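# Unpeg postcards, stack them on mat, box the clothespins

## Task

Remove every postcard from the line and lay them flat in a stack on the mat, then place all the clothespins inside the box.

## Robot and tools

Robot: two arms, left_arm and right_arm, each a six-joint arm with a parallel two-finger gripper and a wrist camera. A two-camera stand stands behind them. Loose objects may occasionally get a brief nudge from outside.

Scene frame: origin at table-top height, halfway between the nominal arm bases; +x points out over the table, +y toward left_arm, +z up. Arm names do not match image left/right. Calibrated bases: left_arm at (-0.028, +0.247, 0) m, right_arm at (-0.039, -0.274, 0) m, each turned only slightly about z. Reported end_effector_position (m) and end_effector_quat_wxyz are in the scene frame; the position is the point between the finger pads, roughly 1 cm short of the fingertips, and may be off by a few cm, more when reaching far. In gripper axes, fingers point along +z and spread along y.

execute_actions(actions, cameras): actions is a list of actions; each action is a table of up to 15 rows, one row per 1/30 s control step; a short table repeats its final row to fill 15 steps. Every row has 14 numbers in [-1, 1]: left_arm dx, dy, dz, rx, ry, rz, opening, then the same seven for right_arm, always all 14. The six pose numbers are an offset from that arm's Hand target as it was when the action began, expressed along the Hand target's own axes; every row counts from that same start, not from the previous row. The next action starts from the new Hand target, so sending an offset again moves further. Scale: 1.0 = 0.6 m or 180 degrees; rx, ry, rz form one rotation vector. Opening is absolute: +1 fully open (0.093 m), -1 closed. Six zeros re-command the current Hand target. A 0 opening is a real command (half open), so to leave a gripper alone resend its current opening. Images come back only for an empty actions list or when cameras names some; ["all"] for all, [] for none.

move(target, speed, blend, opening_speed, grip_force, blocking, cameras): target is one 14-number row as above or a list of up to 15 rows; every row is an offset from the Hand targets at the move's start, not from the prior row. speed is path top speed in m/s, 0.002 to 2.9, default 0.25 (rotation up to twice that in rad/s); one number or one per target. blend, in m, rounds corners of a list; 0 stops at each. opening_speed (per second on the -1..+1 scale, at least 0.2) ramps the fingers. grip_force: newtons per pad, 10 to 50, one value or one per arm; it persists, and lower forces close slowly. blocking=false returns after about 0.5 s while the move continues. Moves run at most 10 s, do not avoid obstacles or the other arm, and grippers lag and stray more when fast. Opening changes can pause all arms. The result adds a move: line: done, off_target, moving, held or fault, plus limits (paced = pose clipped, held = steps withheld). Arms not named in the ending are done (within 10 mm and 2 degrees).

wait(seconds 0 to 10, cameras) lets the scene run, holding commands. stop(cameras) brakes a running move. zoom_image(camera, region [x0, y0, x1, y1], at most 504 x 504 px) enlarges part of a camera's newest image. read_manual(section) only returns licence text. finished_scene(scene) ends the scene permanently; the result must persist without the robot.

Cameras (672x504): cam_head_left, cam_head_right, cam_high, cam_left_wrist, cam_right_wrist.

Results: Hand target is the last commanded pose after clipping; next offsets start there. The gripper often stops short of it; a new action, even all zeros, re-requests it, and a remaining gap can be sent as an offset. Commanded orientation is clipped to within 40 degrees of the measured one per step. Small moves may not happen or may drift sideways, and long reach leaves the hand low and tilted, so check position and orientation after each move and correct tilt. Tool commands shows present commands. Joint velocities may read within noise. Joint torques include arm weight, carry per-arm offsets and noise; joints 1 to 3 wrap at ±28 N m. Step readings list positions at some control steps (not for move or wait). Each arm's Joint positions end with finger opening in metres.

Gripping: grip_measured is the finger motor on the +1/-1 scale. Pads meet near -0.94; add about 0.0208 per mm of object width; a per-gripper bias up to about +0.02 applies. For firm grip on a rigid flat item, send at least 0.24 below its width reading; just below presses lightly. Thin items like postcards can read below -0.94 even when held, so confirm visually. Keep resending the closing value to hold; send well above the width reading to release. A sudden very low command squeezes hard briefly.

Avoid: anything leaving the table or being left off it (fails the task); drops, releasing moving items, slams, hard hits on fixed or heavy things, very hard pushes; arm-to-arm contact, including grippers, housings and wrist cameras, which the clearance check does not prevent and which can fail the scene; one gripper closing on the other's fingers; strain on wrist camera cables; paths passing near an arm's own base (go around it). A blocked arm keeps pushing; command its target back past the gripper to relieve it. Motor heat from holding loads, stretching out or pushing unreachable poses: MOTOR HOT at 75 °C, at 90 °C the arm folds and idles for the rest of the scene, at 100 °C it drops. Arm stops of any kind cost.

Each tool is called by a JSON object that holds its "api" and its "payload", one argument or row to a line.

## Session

{"api": "execute_actions", "payload": {
  "actions": []
}}

{"api": "zoom_image", "payload": {
  "camera": "cam_high",
  "region": [60, 130, 500, 400]
}}

Scene clock: 0.00 s.
left_arm: end_effector_position=(+0.3586, +0.2620, +0.0910) grip_measured=+1.000 end_effector_quat_wxyz=(+0.572, -0.011, +0.819, +0.041) | right_arm: end_effector_position=(+0.3329, -0.2647, +0.0826) grip_measured=+1.000 end_effector_quat_wxyz=(+0.571, +0.005, +0.821, +0.013)
Joint positions: left_arm=[-0.013 1.532 0.357 0.824 -0.075 0.031 0.093] | right_arm=[-0.002 1.516 0.292 0.869 0.012 0.033 0.093]
Joint velocities: within noise
Joint torques (N m): no reading
Heat: left arm: 33 °C; right arm: 34 °C.
Hand target: left_arm +0.3598, +0.2620, +0.0933; +0.573, -0.011, +0.818, +0.041 | right_arm +0.3358, -0.2646, +0.0892; +0.579, +0.005, +0.815, +0.013
Tool commands: left_gripper/opening=+1.0 right_gripper/opening=+1.0

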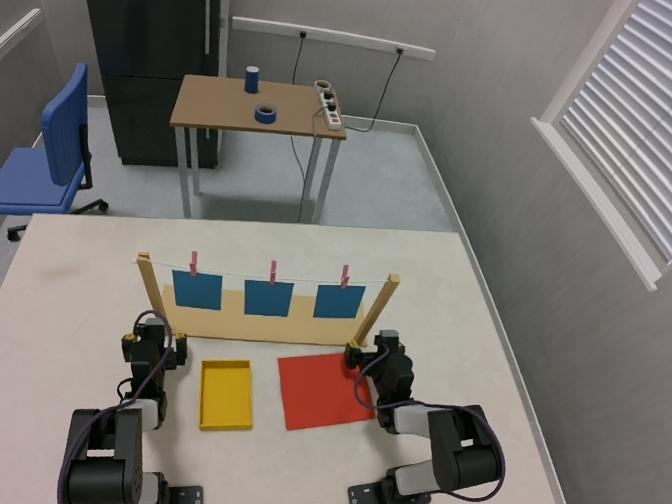

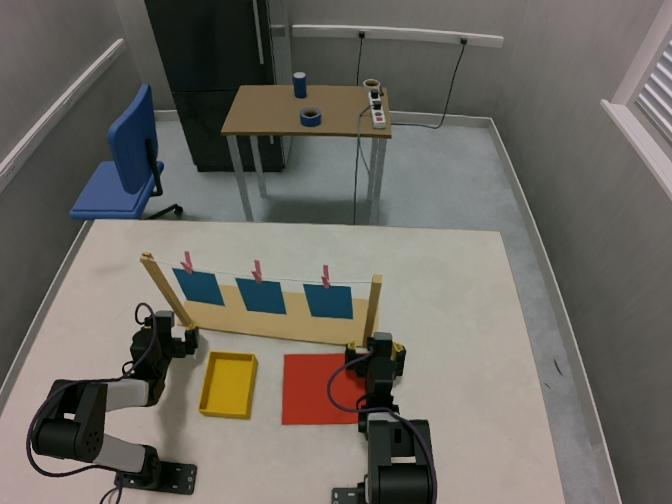

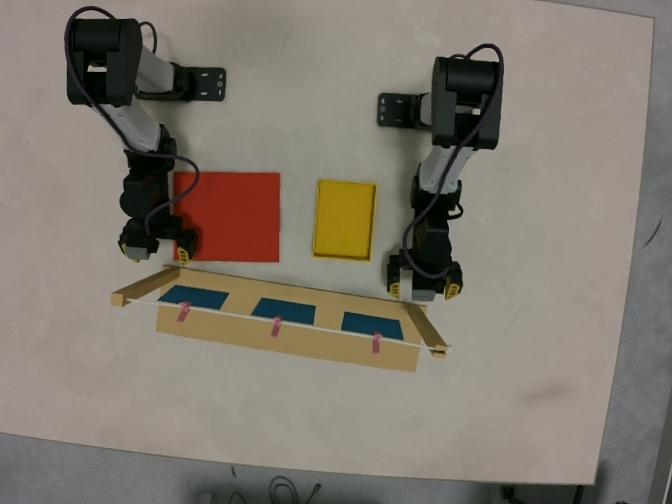

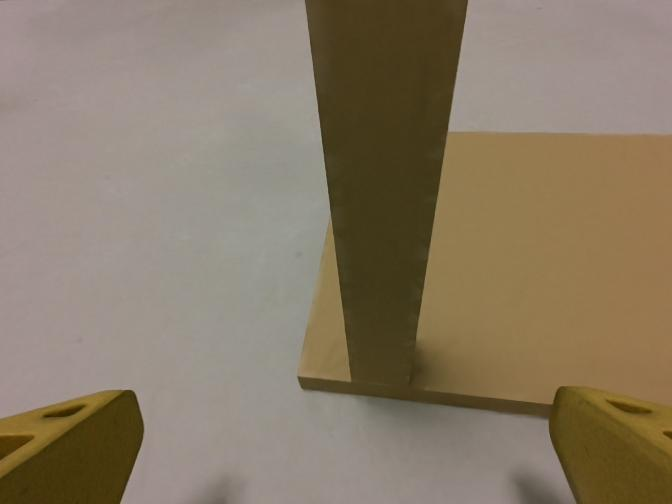

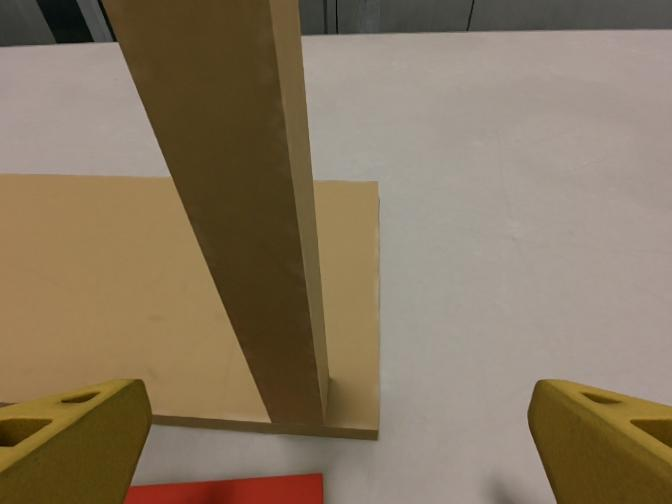

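Scaled by 1.145.

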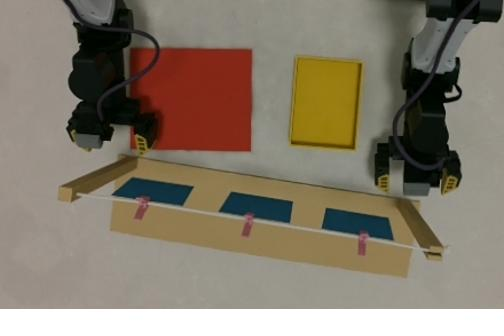

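{"api": "move", "payload": {
  "target": [
    [-0.1,-0.05,-0.34,0,0,0,1,-0.1,0.05,-0.34,0,0,0,1],
    [-0.45,-0.1,-0.46,0,0.03,0,1,-0.45,0.1,-0.46,0,0.03,0,1]
  ],
  "speed": 0.3,
  "cameras": ["all"]
}}

Scene clock: 13.67 s.
left_arm: end_effector_position=(+0.1994, +0.1706, +0.4350) grip_measured=+1.000 end_effector_quat_wxyz=(+0.535, -0.012, +0.844, +0.037) | right_arm: end_effector_position=(+0.1645, -0.2130, +0.4312) grip_measured=+1.000 end_effector_quat_wxyz=(+0.535, -0.003, +0.845, +0.014)
Joint positions: left_arm=[-0.886 1.127 1.81 -1.361 -0.828 -0.482 0.093] | right_arm=[0.796 0.992 1.736 -1.339 0.704 0.435 0.093]
Joint torques (N m): left_arm=[-1.18 -0.58 8.27 1.43 -0.45 -0.27] | right_arm=[0.39 0.31 6.39 1.7 0.41 0.02]
Heat: left arm: 34 °C; right arm: 35 °C.
Hand target: left_arm +0.1974, +0.1723, +0.4372; +0.534, -0.013, +0.844, +0.041 | right_arm +0.1637, -0.2155, +0.4365; +0.540, +0.004, +0.842, +0.014
Off the commanded pose: left_arm 0.003 m, 1 deg | right_arm 0.006 m, 1 deg.
move: done

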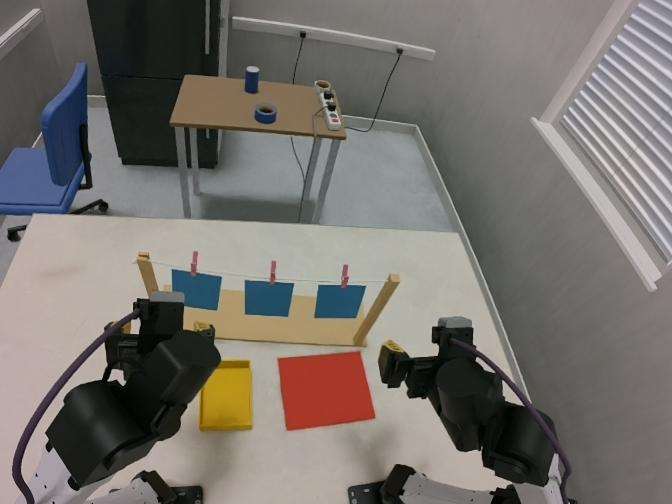

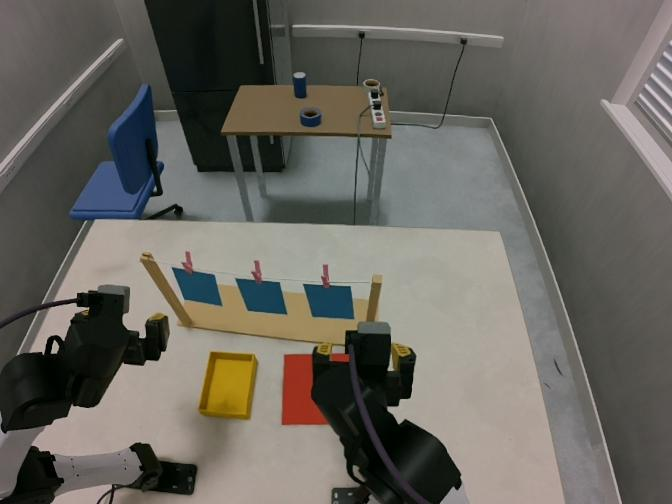

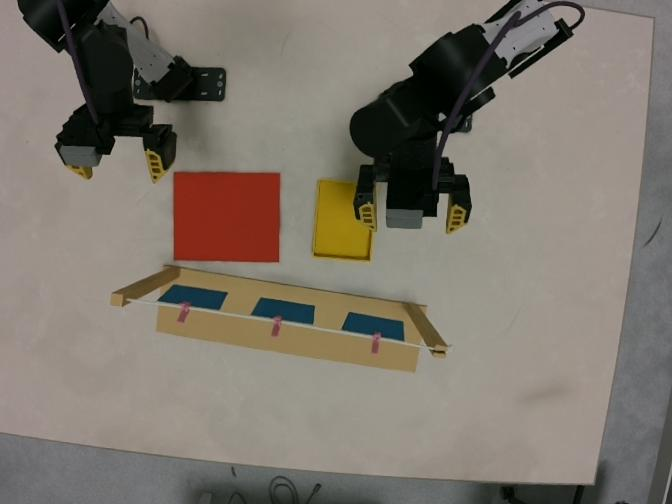

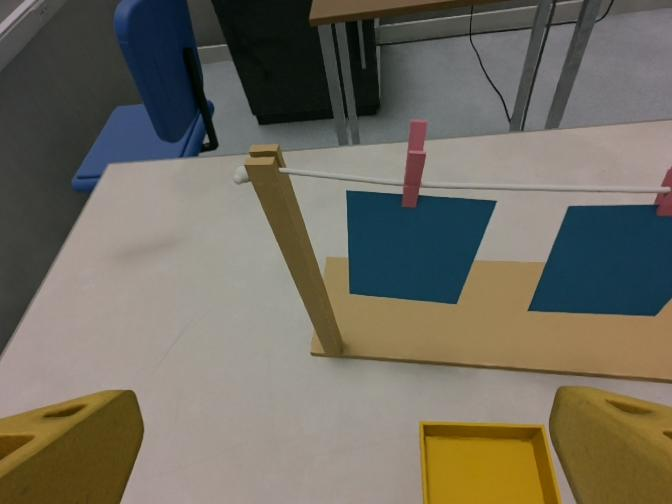

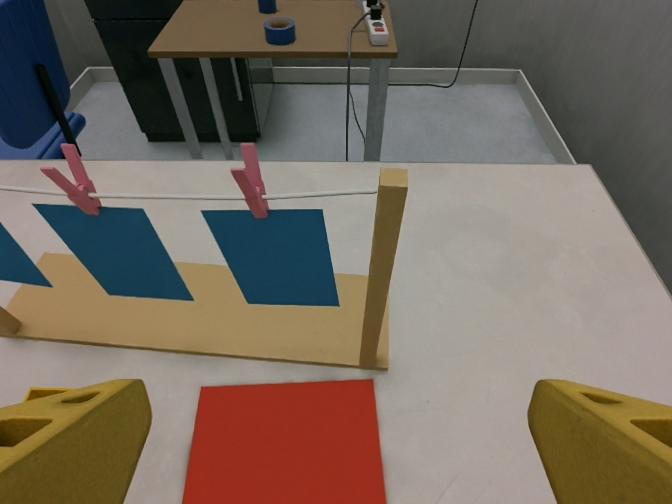

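{"api": "move", "payload": {
  "target": [0.287,-0.363,0.307,0.295,-0.112,0.0625,0.2,0,0,0,0,0,0,1],
  "speed": 0.2,
  "cameras": ["cam_high","cam_left_wrist","cam_right_wrist"]
}}

Scene clock: 29.43 s.
left_arm: end_effector_position=(+0.3025, -0.0285, +0.1957) grip_measured=+0.202 end_effector_quat_wxyz=(+0.609, +0.310, +0.670, -0.290) | right_arm: end_effector_position=(+0.1645, -0.2132, +0.4311) grip_measured=+1.000 end_effector_quat_wxyz=(+0.535, -0.003, +0.845, +0.014)
Joint positions: left_arm=[-0.6 1.485 0.565 0.825 0.295 0.017 0.055] | right_arm=[0.796 0.992 1.736 -1.34 0.704 0.436 0.093]
Joint torques (N m): left_arm=[0.8 -4.34 7.13 2.54 0.07 -0.03] | right_arm=[0.4 0.31 6.39 1.69 0.39 0.03]
Heat: left arm: 34 °C; right arm: 34 °C.
Hand target: left_arm +0.3038, -0.0259, +0.1914; +0.612, +0.312, +0.668, -0.287 | right_arm +0.1637, -0.2155, +0.4364; +0.540, +0.004, +0.842, +0.014
Off the commanded pose: left_arm 0.005 m, 1 deg | right_arm 0.006 m, 1 deg.
move: done
Images, in order (width x height): cam_high 672x504, cam_left_wrist 672x504, cam_right_wrist 672x504.

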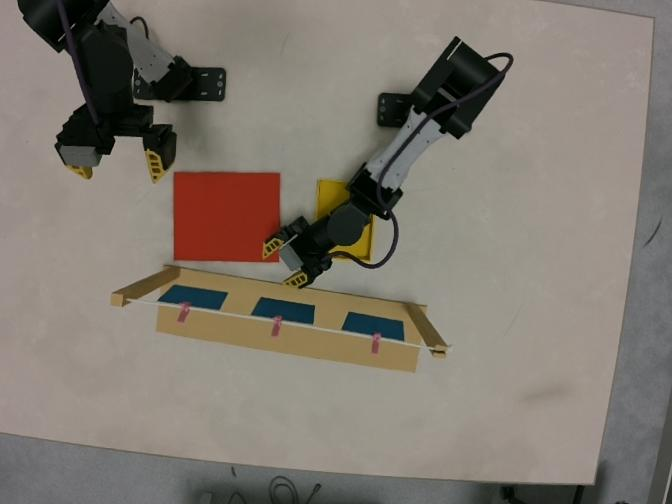

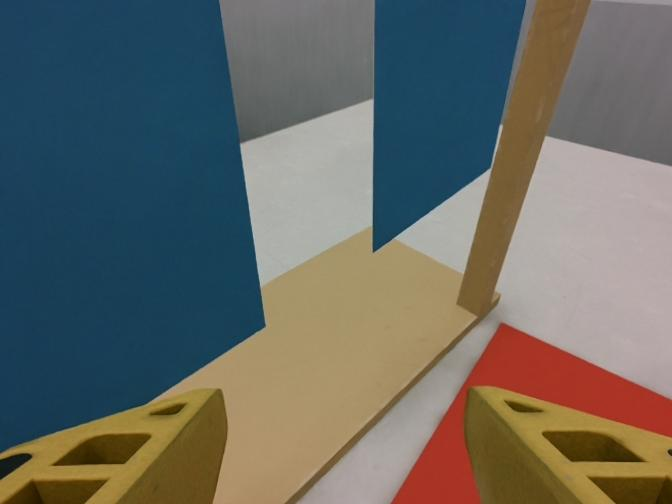

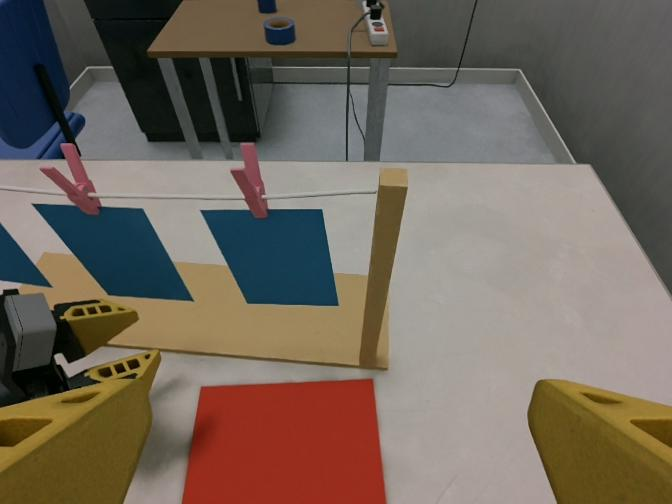

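{"api": "move", "payload": {
  "target": [
    [0,-0.035,0.05,0,0,0,-0.35,0,0,0,0,0,0,1],
    [0,-0.035,0.27,0,0,0,-0.35,0,0,0,0,0,0,1]
  ],
  "speed": 0.1,
  "cameras": ["cam_high","cam_left_wrist","cam_right_wrist"]
}}

Scene clock: 37.47 s.
left_arm: end_effector_position=(+0.3886, -0.1562, +0.1788) grip_measured=-0.348 end_effector_quat_wxyz=(+0.613, +0.313, +0.667, -0.286) | right_arm: end_effector_position=(+0.1645, -0.2132, +0.4311) grip_measured=+1.000 end_effector_quat_wxyz=(+0.535, -0.003, +0.845, +0.014)
Joint positions: left_arm=[-0.745 2.031 1.151 0.793 0.15 0.016 0.028] | right_arm=[0.796 0.992 1.736 -1.34 0.704 0.436 0.093]
Joint torques (N m): left_arm=[-1.07 -8.61 11.47 2.2 -0.05 -0.13] | right_arm=[0.4 0.31 6.39 1.69 0.39 0.03]
Heat: left arm: 35 °C; right arm: 35 °C.
Hand target: left_arm +0.3911, -0.1632, +0.1773; +0.612, +0.312, +0.668, -0.287 | right_arm +0.1637, -0.2155, +0.4364; +0.540, +0.004, +0.842, +0.014
Off the commanded pose: left_arm 0.008 m, 0 deg | right_arm 0.006 m, 1 deg.
move: done
Images, in order (width x height): cam_high 672x504, cam_left_wrist 672x504, cam_right_wrist 672x504.

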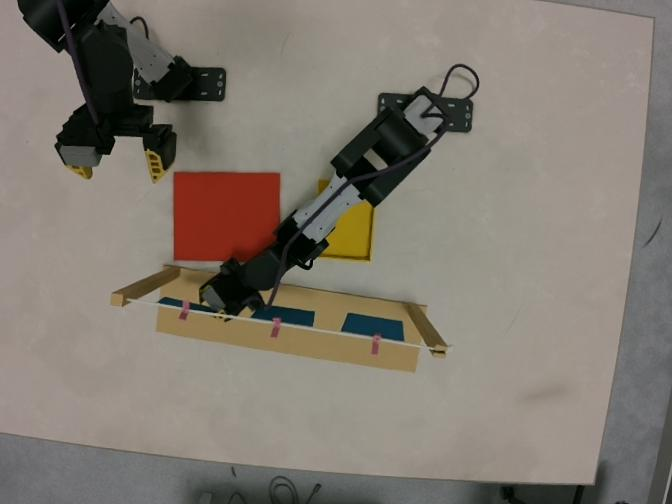

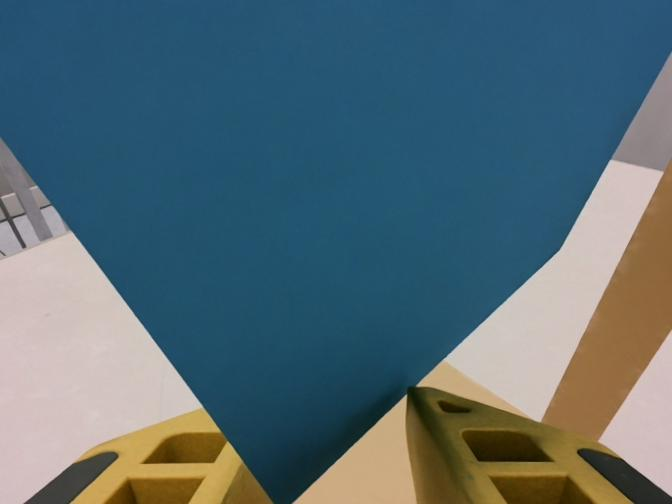

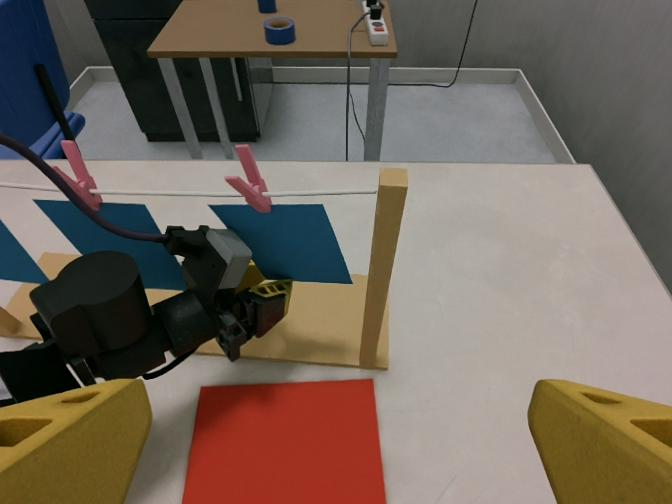

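{"api": "move", "payload": {
  "target": [
    [-0.03,0,0.01,0,0,0,-0.35,0,0,0,0,0,0,1],
    [-0.03,0,0.01,0,0,0,-1,0,0,0,0,0,0,1]
  ],
  "speed": 0.06,
  "opening_speed": 0.5
}}

{"api": "move", "payload": {
  "target": [0.12,0,-0.04,0,0,0,-1,0,0,0,0,0,0,1],
  "speed": 0.06,
  "cameras": ["cam_high","cam_left_wrist","cam_right_wrist","cam_head_left"]
}}

Scene clock: 43.03 s.
left_arm: end_effector_position=(+0.3881, -0.1686, +0.1875) grip_measured=-0.979 end_effector_quat_wxyz=(+0.605, +0.324, +0.668, -0.289) | right_arm: end_effector_position=(+0.1645, -0.2132, +0.4311) grip_measured=+1.000 end_effector_quat_wxyz=(+0.535, -0.003, +0.845, +0.014)
Joint positions: left_arm=[-0.76 2.031 1.213 0.715 0.155 0.022 0] | right_arm=[0.796 0.992 1.736 -1.34 0.704 0.436 0.093]
Joint torques (N m): left_arm=[0.14 -9.76 11.67 2.23 -0.16 -0.25] | right_arm=[0.4 0.31 6.39 1.69 0.39 0.03]
Heat: left arm: 37 °C; right arm: 35 °C.
Hand target: left_arm +0.3961, -0.1689, +0.1946; +0.612, +0.312, +0.668, -0.287 | right_arm +0.1637, -0.2155, +0.4364; +0.540, +0.004, +0.842, +0.014
Off the commanded pose: left_arm 0.011 m, 2 deg | right_arm 0.006 m, 1 deg.
move: off_target (left_arm)

Scene clock: 44.87 s.
left_arm: end_effector_position=(+0.3717, -0.1544, +0.1644) grip_measured=-0.979 end_effector_quat_wxyz=(+0.641, +0.313, +0.631, -0.303) | right_arm: end_effector_position=(+0.1645, -0.2132, +0.4311) grip_measured=+1.000 end_effector_quat_wxyz=(+0.535, -0.003, +0.845, +0.014)
Joint positions: left_arm=[-0.758 2.084 1.046 1.045 0.162 0.018 0] | right_arm=[0.796 0.992 1.736 -1.34 0.704 0.436 0.093]
Joint torques (N m): left_arm=[0.87 -7.06 4.9 1.91 -0.18 -0.14] | right_arm=[0.4 0.31 6.39 1.69 0.39 0.03]
Heat: left arm: 37 °C; right arm: 35 °C.
Hand target: left_arm +0.3766, -0.1459, +0.1251; +0.612, +0.312, +0.668, -0.287 | right_arm +0.1637, -0.2155, +0.4364; +0.540, +0.004, +0.842, +0.014
Off the commanded pose: left_arm 0.041 m, 6 deg | right_arm 0.006 m, 1 deg.
move: off_target (left_arm)
Images, in order (width x height): cam_head_left 672x504, cam_high 672x504, cam_left_wrist 672x504, cam_right_wrist 672x504.

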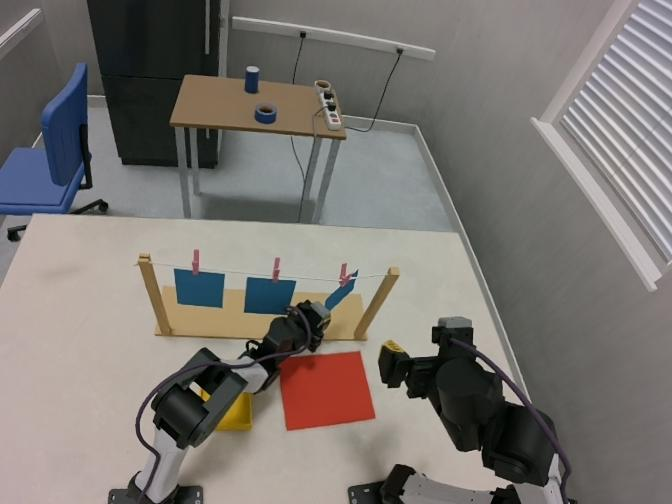

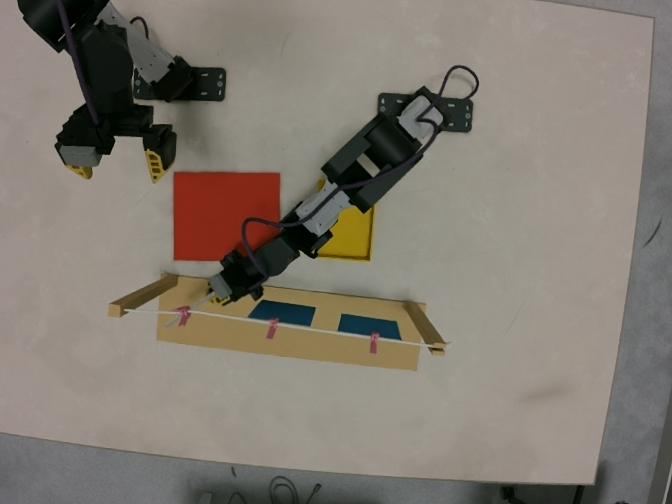

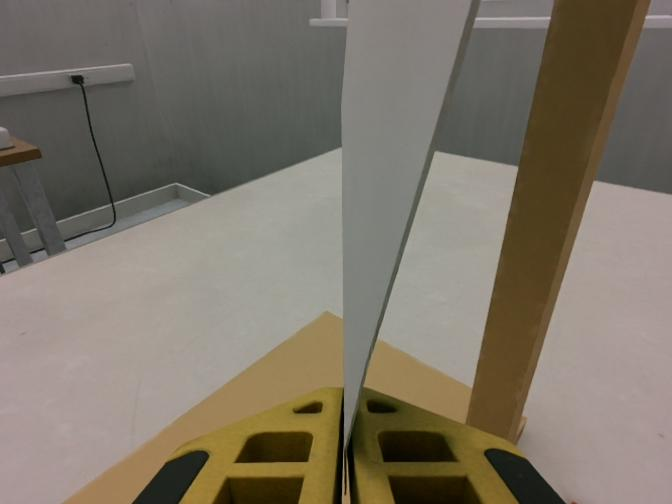

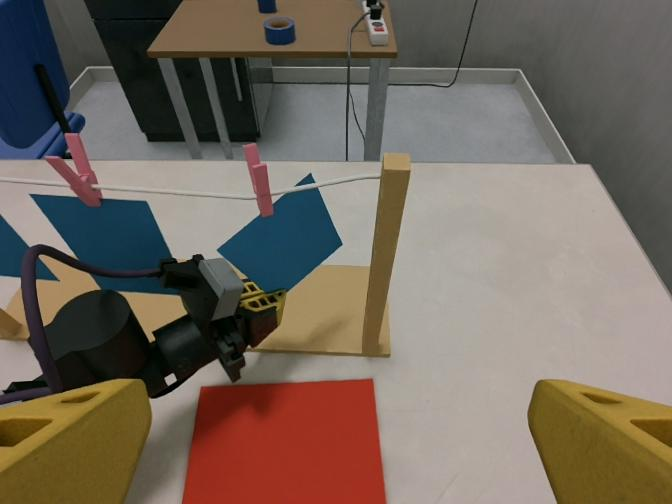

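{"api": "move", "payload": {
  "target": [0.05,0.03,-0.1,0,0,0,-1,0,0,0,0,0,0,1],
  "speed": 0.05,
  "cameras": ["cam_high","cam_left_wrist","cam_right_wrist"]
}}

Scene clock: 48.67 s.
left_arm: end_effector_position=(+0.3508, -0.0896, +0.0942) grip_measured=-0.979 end_effector_quat_wxyz=(+0.604, +0.312, +0.676, -0.284) | right_arm: end_effector_position=(+0.1645, -0.2132, +0.4311) grip_measured=+1.000 end_effector_quat_wxyz=(+0.535, -0.003, +0.845, +0.014)
Joint positions: left_arm=[-0.675 2.084 0.764 1.208 0.215 0.016 0] | right_arm=[0.796 0.992 1.736 -1.34 0.704 0.436 0.093]
Joint torques (N m): left_arm=[0.49 -9.68 4.93 2.53 0.11 -0.04] | right_arm=[0.4 0.31 6.39 1.69 0.39 0.03]
Heat: left arm: 37 °C; right arm: 35 °C.
Hand target: left_arm +0.3503, -0.0866, +0.1005; +0.612, +0.312, +0.668, -0.287 | right_arm +0.1637, -0.2155, +0.4364; +0.540, +0.004, +0.842, +0.014
Off the commanded pose: left_arm 0.007 m, 1 deg | right_arm 0.006 m, 1 deg.
move: done
Images, in order (width x height): cam_high 672x504, cam_left_wrist 672x504, cam_right_wrist 672x504.

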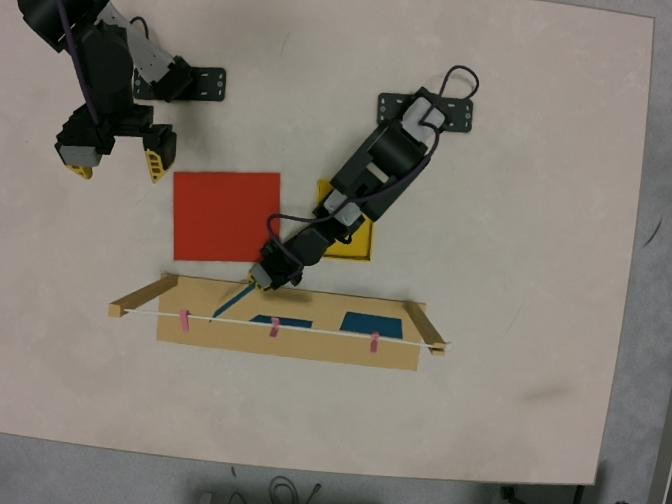

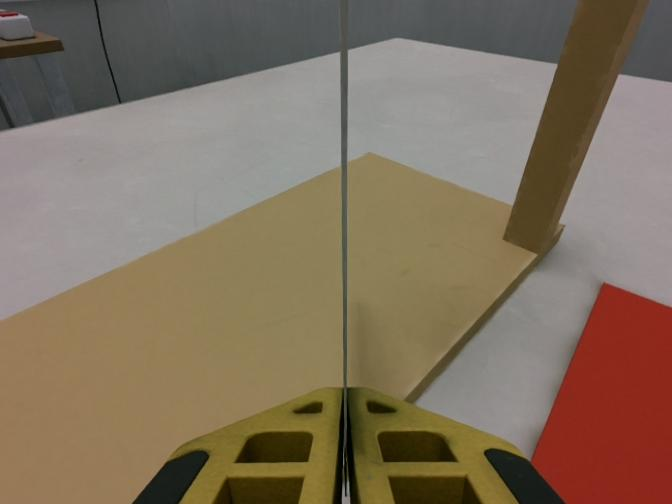

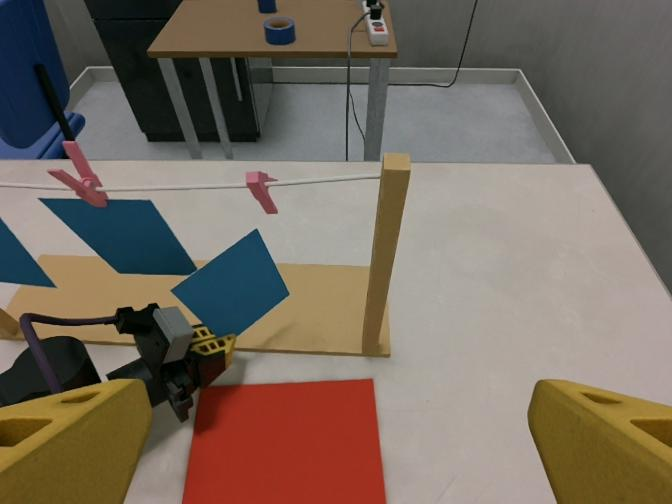

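{"api": "move", "payload": {
  "target": [
    [-0.1,0,-0.18,0,0,0,-1,0,0,0,0,0,0,1],
    [-0.1,-0.138,-0.16,0.109,0.109,0.491,-1,0,0,0,0,0,0,1],
    [0.074,-0.138,-0.115,0.109,0.109,0.491,-1,0,0,0,0,0,0,1]
  ],
  "speed": 0.2,
  "cameras": ["cam_high","cam_left_wrist","cam_right_wrist"]
}}

Scene clock: 62.57 s.
left_arm: end_effector_position=(+0.2461, -0.0865, +0.0772) grip_measured=-0.979 end_effector_quat_wxyz=(+0.485, +0.803, +0.298, +0.174) | right_arm: end_effector_position=(+0.1645, -0.2132, +0.4311) grip_measured=+1.000 end_effector_quat_wxyz=(+0.535, -0.003, +0.845, +0.014)
Joint positions: left_arm=[-0.908 1.672 0.605 0.579 -0.017 1.551 0] | right_arm=[0.796 0.992 1.736 -1.34 0.704 0.436 0.093]
Joint torques (N m): left_arm=[-0.92 -4.86 5.74 2.05 0.04 -0.11] | right_arm=[0.4 0.31 6.39 1.69 0.39 0.03]
Heat: left arm: 37 °C; right arm: 36 °C.
Hand target: left_arm +0.2402, -0.0839, +0.0624; +0.470, +0.814, +0.296, +0.170 | right_arm +0.1637, -0.2155, +0.4365; +0.540, +0.004, +0.842, +0.014
Off the commanded pose: left_arm 0.016 m, 2 deg | right_arm 0.006 m, 1 deg.
move: off_target (left_arm)
Images, in order (width x height): cam_high 672x504, cam_left_wrist 672x504, cam_right_wrist 672x504.

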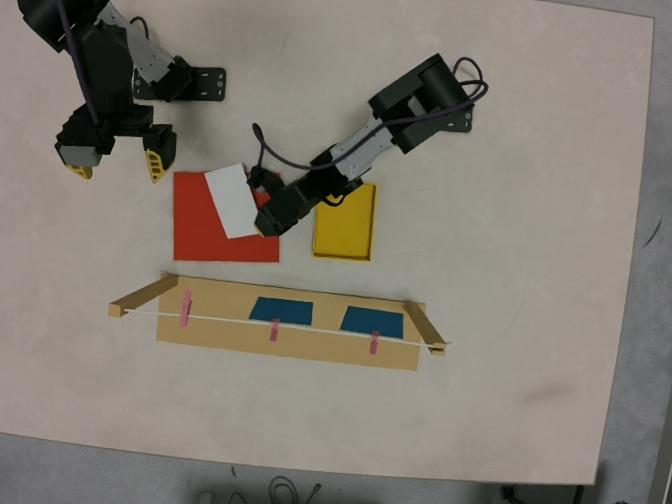

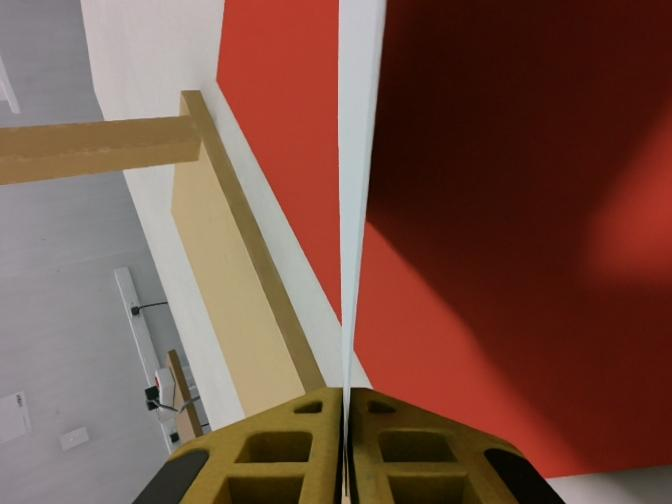

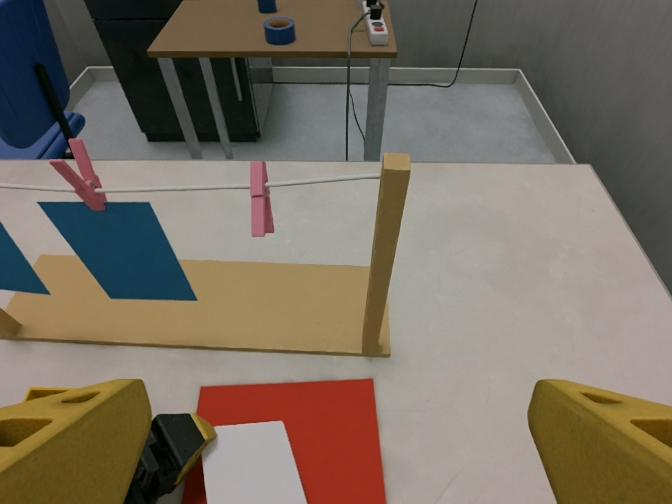

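{"api": "move", "payload": {
  "target": [
    [0.038,0,0.038,0,0,0,-1,0,0,0,0,0,0,1],
    [0.038,0,0.038,0,0,0,-0.6,0,0,0,0,0,0,1],
    [0.038,0,-0.22,0,0,0,-0.6,0,0,0,0,0,0,1]
  ],
  "speed": 0.1,
  "opening_speed": 0.5,
  "cameras": ["cam_high","cam_left_wrist"]
}}

Scene clock: 70.43 s.
left_arm: end_effector_position=(+0.1885, +0.0139, +0.1358) grip_measured=-0.602 end_effector_quat_wxyz=(+0.479, +0.807, +0.296, +0.176) | right_arm: end_effector_position=(+0.1645, -0.2132, +0.4311) grip_measured=+1.000 end_effector_quat_wxyz=(+0.535, -0.003, +0.845, +0.014)
Joint positions: left_arm=[-0.803 0.943 0.399 0.043 0.073 1.611 0.016] | right_arm=[0.796 0.992 1.736 -1.34 0.704 0.436 0.093]
Joint torques (N m): left_arm=[0.62 -3.1 7.91 1.85 0.27 -0.1] | right_arm=[0.39 0.29 6.39 1.69 0.39 0.03]
Heat: left arm: 37 °C; right arm: 36 °C.
Hand target: left_arm +0.1846, +0.0185, +0.1283; +0.470, +0.814, +0.296, +0.169 | right_arm +0.1637, -0.2155, +0.4365; +0.540, +0.004, +0.842, +0.014
Off the commanded pose: left_arm 0.010 m, 2 deg | right_arm 0.006 m, 1 deg.
move: done; target 2's new opening was sent with left_arm's hand 0.021 m and 4 deg from that target
Images, in order (width x height): cam_high 672x504, cam_left_wrist 672x504.

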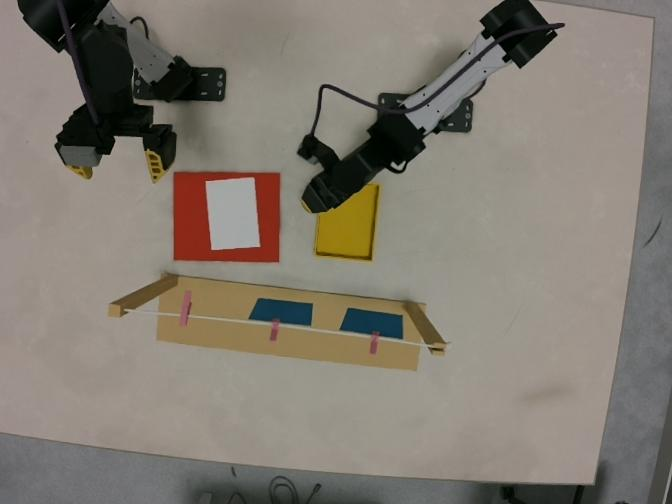

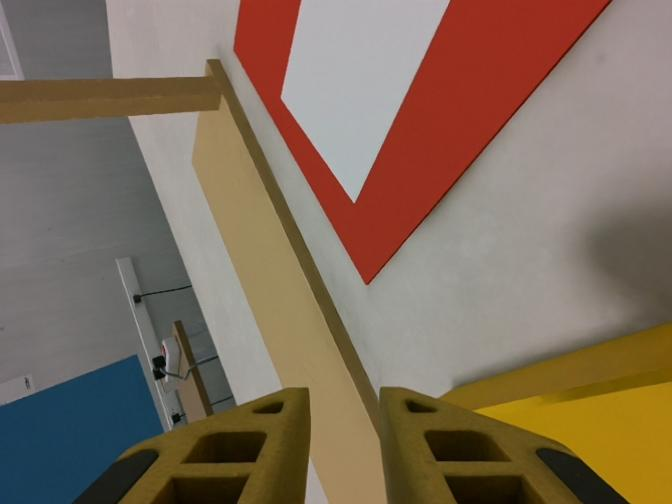

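{"api": "move", "payload": {
  "target": [
    [0.27,0.145,0.027,-0.109,-0.109,-0.491,-0.35,0,0,0,0,0,0,1]
  ],
  "speed": 0.2,
  "cameras": ["cam_high","cam_left_wrist"]
}}

Scene clock: 80.40 s.
left_arm: end_effector_position=(+0.3375, +0.0765, +0.1854) grip_measured=-0.351 end_effector_quat_wxyz=(+0.598, +0.313, +0.678, -0.292) | right_arm: end_effector_position=(+0.1645, -0.2132, +0.4311) grip_measured=+1.000 end_effector_quat_wxyz=(+0.535, -0.003, +0.845, +0.014)
Joint positions: left_arm=[-0.175 1.477 0.547 0.776 0.724 0.08 0.028] | right_arm=[0.796 0.992 1.736 -1.34 0.704 0.436 0.093]
Joint torques (N m): left_arm=[0.75 -4.22 10.58 2.29 0.07 -0.16] | right_arm=[0.4 0.31 6.39 1.69 0.39 0.03]
Heat: left arm: 38 °C; right arm: 36 °C.
Hand target: left_arm +0.3460, +0.0785, +0.1952; +0.612, +0.312, +0.668, -0.287 | right_arm +0.1637, -0.2155, +0.4365; +0.540, +0.004, +0.842, +0.014
Off the commanded pose: left_arm 0.013 m, 2 deg | right_arm 0.006 m, 1 deg.
move: off_target (left_arm)
Images, in order (width x height): cam_high 672x504, cam_left_wrist 672x504.

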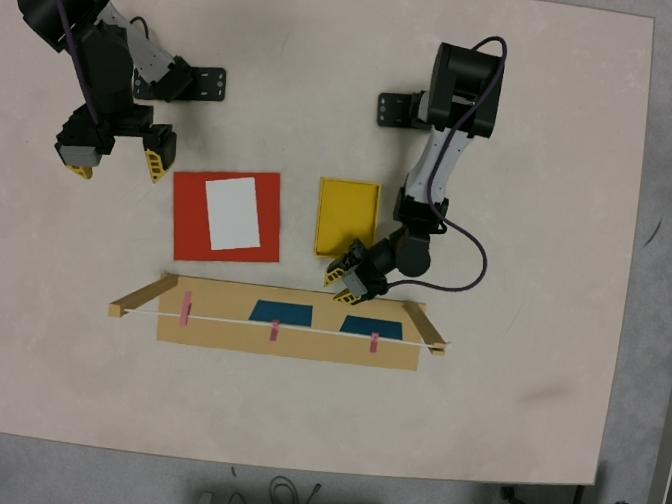

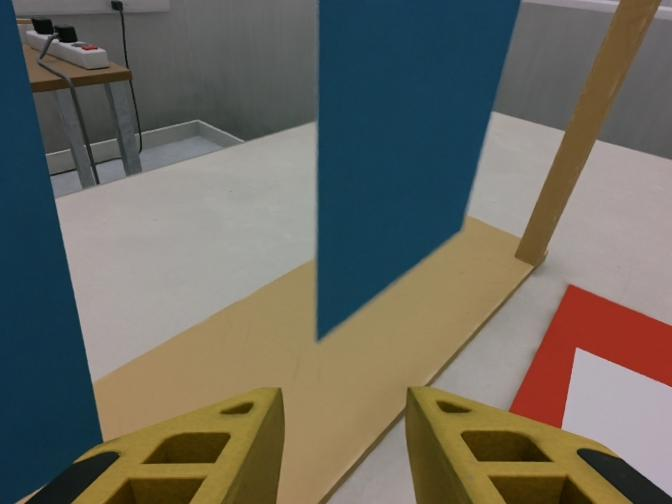

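{"api": "move", "payload": {
  "target": [
    [0,0.01,0.2,0,0,0,-0.35,0,0,0,0,0,0,1],
    [0,0.01,0.2,0,0,0,-1,0,0,0,0,0,0,1]
  ],
  "speed": 0.1,
  "opening_speed": 0.5,
  "cameras": ["cam_left_wrist"]
}}

{"api": "move", "payload": {
  "target": [
    [0.12,0,-0.04,0,0,0,-1,0,0,0,0,0,0,1],
    [0.17,0.03,-0.14,0,0,0,-1,0,0,0,0,0,0,1]
  ],
  "speed": 0.06,
  "cameras": ["cam_high","cam_left_wrist","cam_right_wrist"]
}}

Scene clock: 86.23 s.
left_arm: end_effector_position=(+0.4213, -0.0051, +0.1844) grip_measured=-0.977 end_effector_quat_wxyz=(+0.612, +0.314, +0.667, -0.287) | right_arm: end_effector_position=(+0.1645, -0.2132, +0.4311) grip_measured=+1.000 end_effector_quat_wxyz=(+0.535, -0.003, +0.845, +0.014)
Joint positions: left_arm=[-0.364 1.86 0.932 0.827 0.532 0.052 0] | right_arm=[0.796 0.992 1.736 -1.34 0.704 0.436 0.093]
Joint torques (N m): left_arm=[-0.98 -7.12 10.95 2.07 -0.07 -0.19] | right_arm=[0.4 0.31 6.39 1.69 0.39 0.03]
Heat: left arm: 39 °C; right arm: 37 °C.
Hand target: left_arm +0.4272, -0.0094, +0.1846; +0.612, +0.312, +0.668, -0.287 | right_arm +0.1637, -0.2155, +0.4365; +0.540, +0.004, +0.842, +0.014
Off the commanded pose: left_arm 0.007 m, 0 deg | right_arm 0.006 m, 1 deg.
move: done
Images, in order (width x height): cam_left_wrist 672x504.

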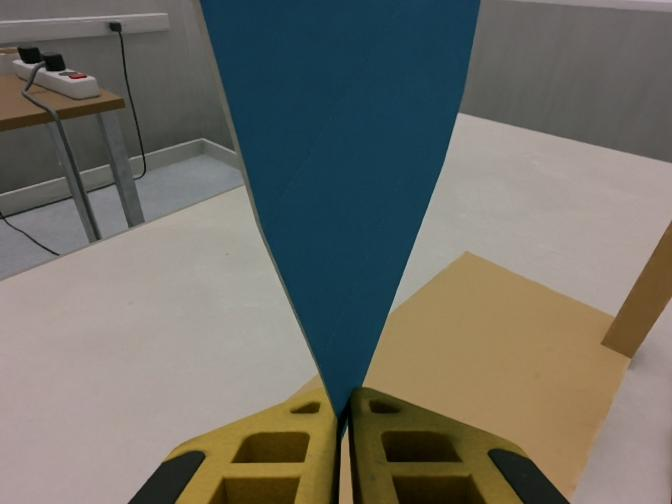

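Scene clock: 89.60 s.
left_arm: end_effector_position=(+0.3840, +0.0709, +0.0959) grip_measured=-0.980 end_effector_quat_wxyz=(+0.611, +0.307, +0.670, -0.289) | right_arm: end_effector_position=(+0.1645, -0.2132, +0.4311) grip_measured=+1.000 end_effector_quat_wxyz=(+0.535, -0.003, +0.845, +0.014)
Joint positions: left_arm=[-0.174 2.024 0.615 1.295 0.714 0.062 0] | right_arm=[0.796 0.992 1.736 -1.34 0.704 0.436 0.093]
Joint torques (N m): left_arm=[0.5 -6.35 4.22 2.32 0.15 0.02] | right_arm=[0.4 0.31 6.39 1.69 0.39 0.03]
Heat: left arm: 38 °C; right arm: 37 °C.
Hand target: left_arm +0.3815, +0.0730, +0.0902; +0.612, +0.312, +0.668, -0.287 | right_arm +0.1637, -0.2155, +0.4365; +0.540, +0.004, +0.842, +0.014
Off the commanded pose: left_arm 0.006 m, 1 deg | right_arm 0.006 m, 1 deg.
move: done
Images, in order (width x height): cam_high 672x504, cam_left_wrist 672x504, cam_right_wrist 672x504.

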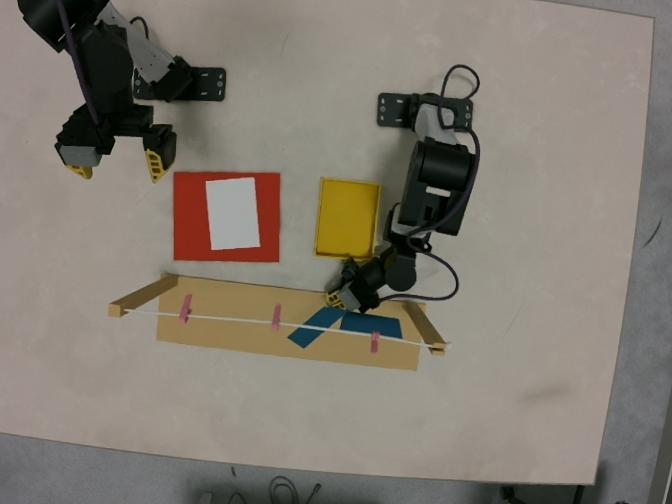

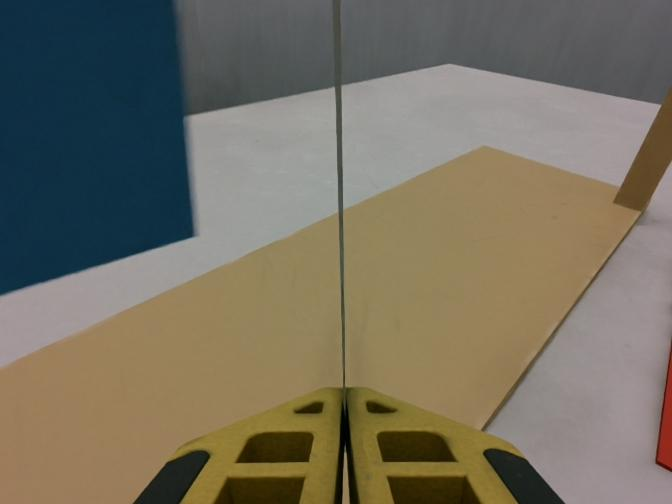

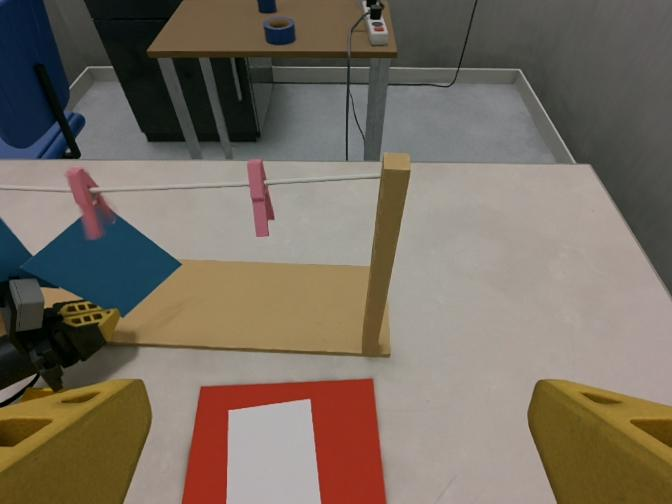

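{"api": "move", "payload": {
  "target": [
    [-0.1,0,-0.2,0,0,0,-1,0,0,0,0,0,0,1],
    [-0.15,-0.312,0.0,0.109,0.109,0.491,-1,0,0,0,0,0,0,1],
    [-0.107,-0.312,0.073,0.109,0.109,0.491,-1,0,0,0,0,0,0,1],
    [0.01,-0.312,0.083,0.109,0.109,0.491,-1,0,0,0,0,0,0,1]
  ],
  "speed": 0.25,
  "cameras": ["cam_high","cam_left_wrist"]
}}

Scene clock: 100.60 s.
left_arm: end_effector_position=(+0.2742, -0.0824, +0.0884) grip_measured=-0.980 end_effector_quat_wxyz=(+0.474, +0.809, +0.301, +0.173) | right_arm: end_effector_position=(+0.1645, -0.2132, +0.4311) grip_measured=+1.000 end_effector_quat_wxyz=(+0.535, -0.003, +0.845, +0.014)
Joint positions: left_arm=[-0.83 1.678 0.706 0.459 0.047 1.591 0] | right_arm=[0.796 0.992 1.736 -1.34 0.704 0.436 0.093]
Joint torques (N m): left_arm=[-1.36 -5.81 6.67 2.18 0.03 -0.13] | right_arm=[0.4 0.29 6.39 1.69 0.39 0.03]
Heat: left arm: 38 °C; right arm: 37 °C.
Hand target: left_arm +0.2692, -0.0848, +0.0803; +0.470, +0.814, +0.296, +0.169 | right_arm +0.1637, -0.2155, +0.4365; +0.540, +0.004, +0.842, +0.014
Off the commanded pose: left_arm 0.010 m, 1 deg | right_arm 0.006 m, 1 deg.
move: done
Images, in order (width x height): cam_high 672x504, cam_left_wrist 672x504.

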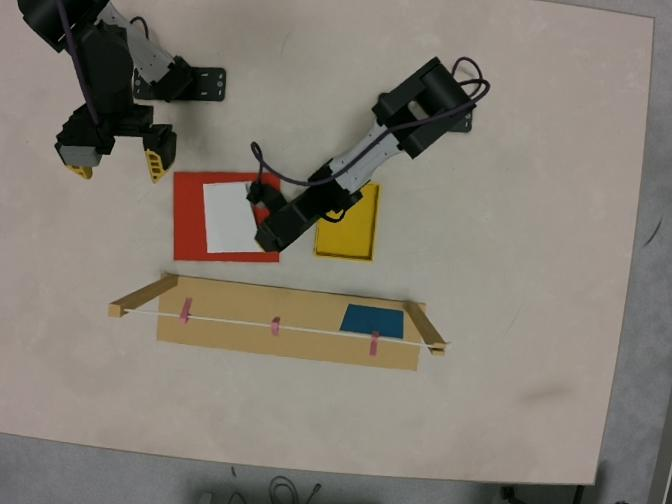

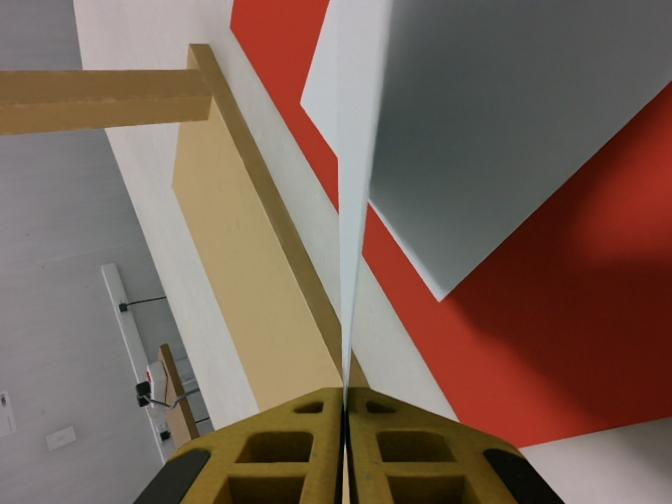

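{"api": "move", "payload": {
  "target": [
    [0.0,-0.043,0.025,0,0,0,-1,0,0,0,0,0,0,1],
    [0.0,-0.043,0.025,0,0,0,-0.6,0,0,0,0,0,0,1],
    [0.0,-0.043,-0.23,0,0,0,-0.6,0,0,0,0,0,0,1]
  ],
  "speed": 0.1,
  "opening_speed": 0.5,
  "cameras": ["cam_high"]
}}

Scene clock: 108.00 s.
left_arm: end_effector_position=(+0.1884, +0.0122, +0.1345) grip_measured=-0.602 end_effector_quat_wxyz=(+0.479, +0.807, +0.296, +0.176) | right_arm: end_effector_position=(+0.1645, -0.2132, +0.4311) grip_measured=+1.000 end_effector_quat_wxyz=(+0.535, -0.003, +0.845, +0.014)
Joint positions: left_arm=[-0.81 0.952 0.397 0.055 0.067 1.608 0.016] | right_arm=[0.796 0.992 1.736 -1.34 0.704 0.436 0.093]
Joint torques (N m): left_arm=[0.69 -3.12 7.83 1.82 0.2 -0.05] | right_arm=[0.4 0.31 6.38 1.69 0.39 0.03]
Heat: left arm: 38 °C; right arm: 37 °C.
Hand target: left_arm +0.1845, +0.0169, +0.1271; +0.470, +0.814, +0.296, +0.170 | right_arm +0.1637, -0.2155, +0.4365; +0.540, +0.004, +0.842, +0.014
Off the commanded pose: left_arm 0.010 m, 2 deg | right_arm 0.006 m, 1 deg.
move: done; target 2's new opening was sent with left_arm's hand 0.020 m and 3 deg from that target
Images, in order (width x height): cam_high 672x504.

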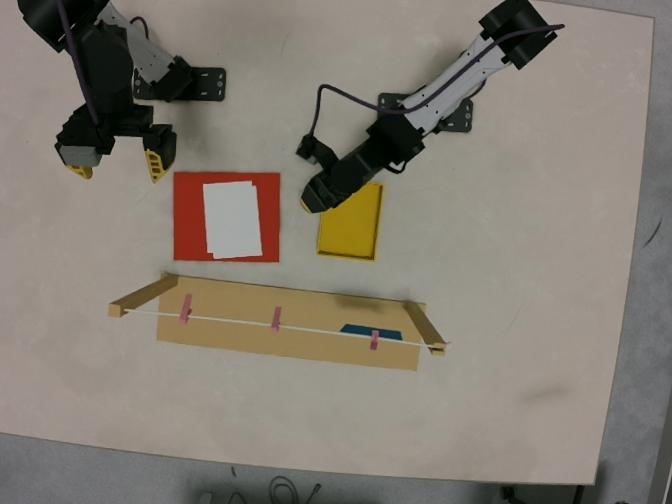

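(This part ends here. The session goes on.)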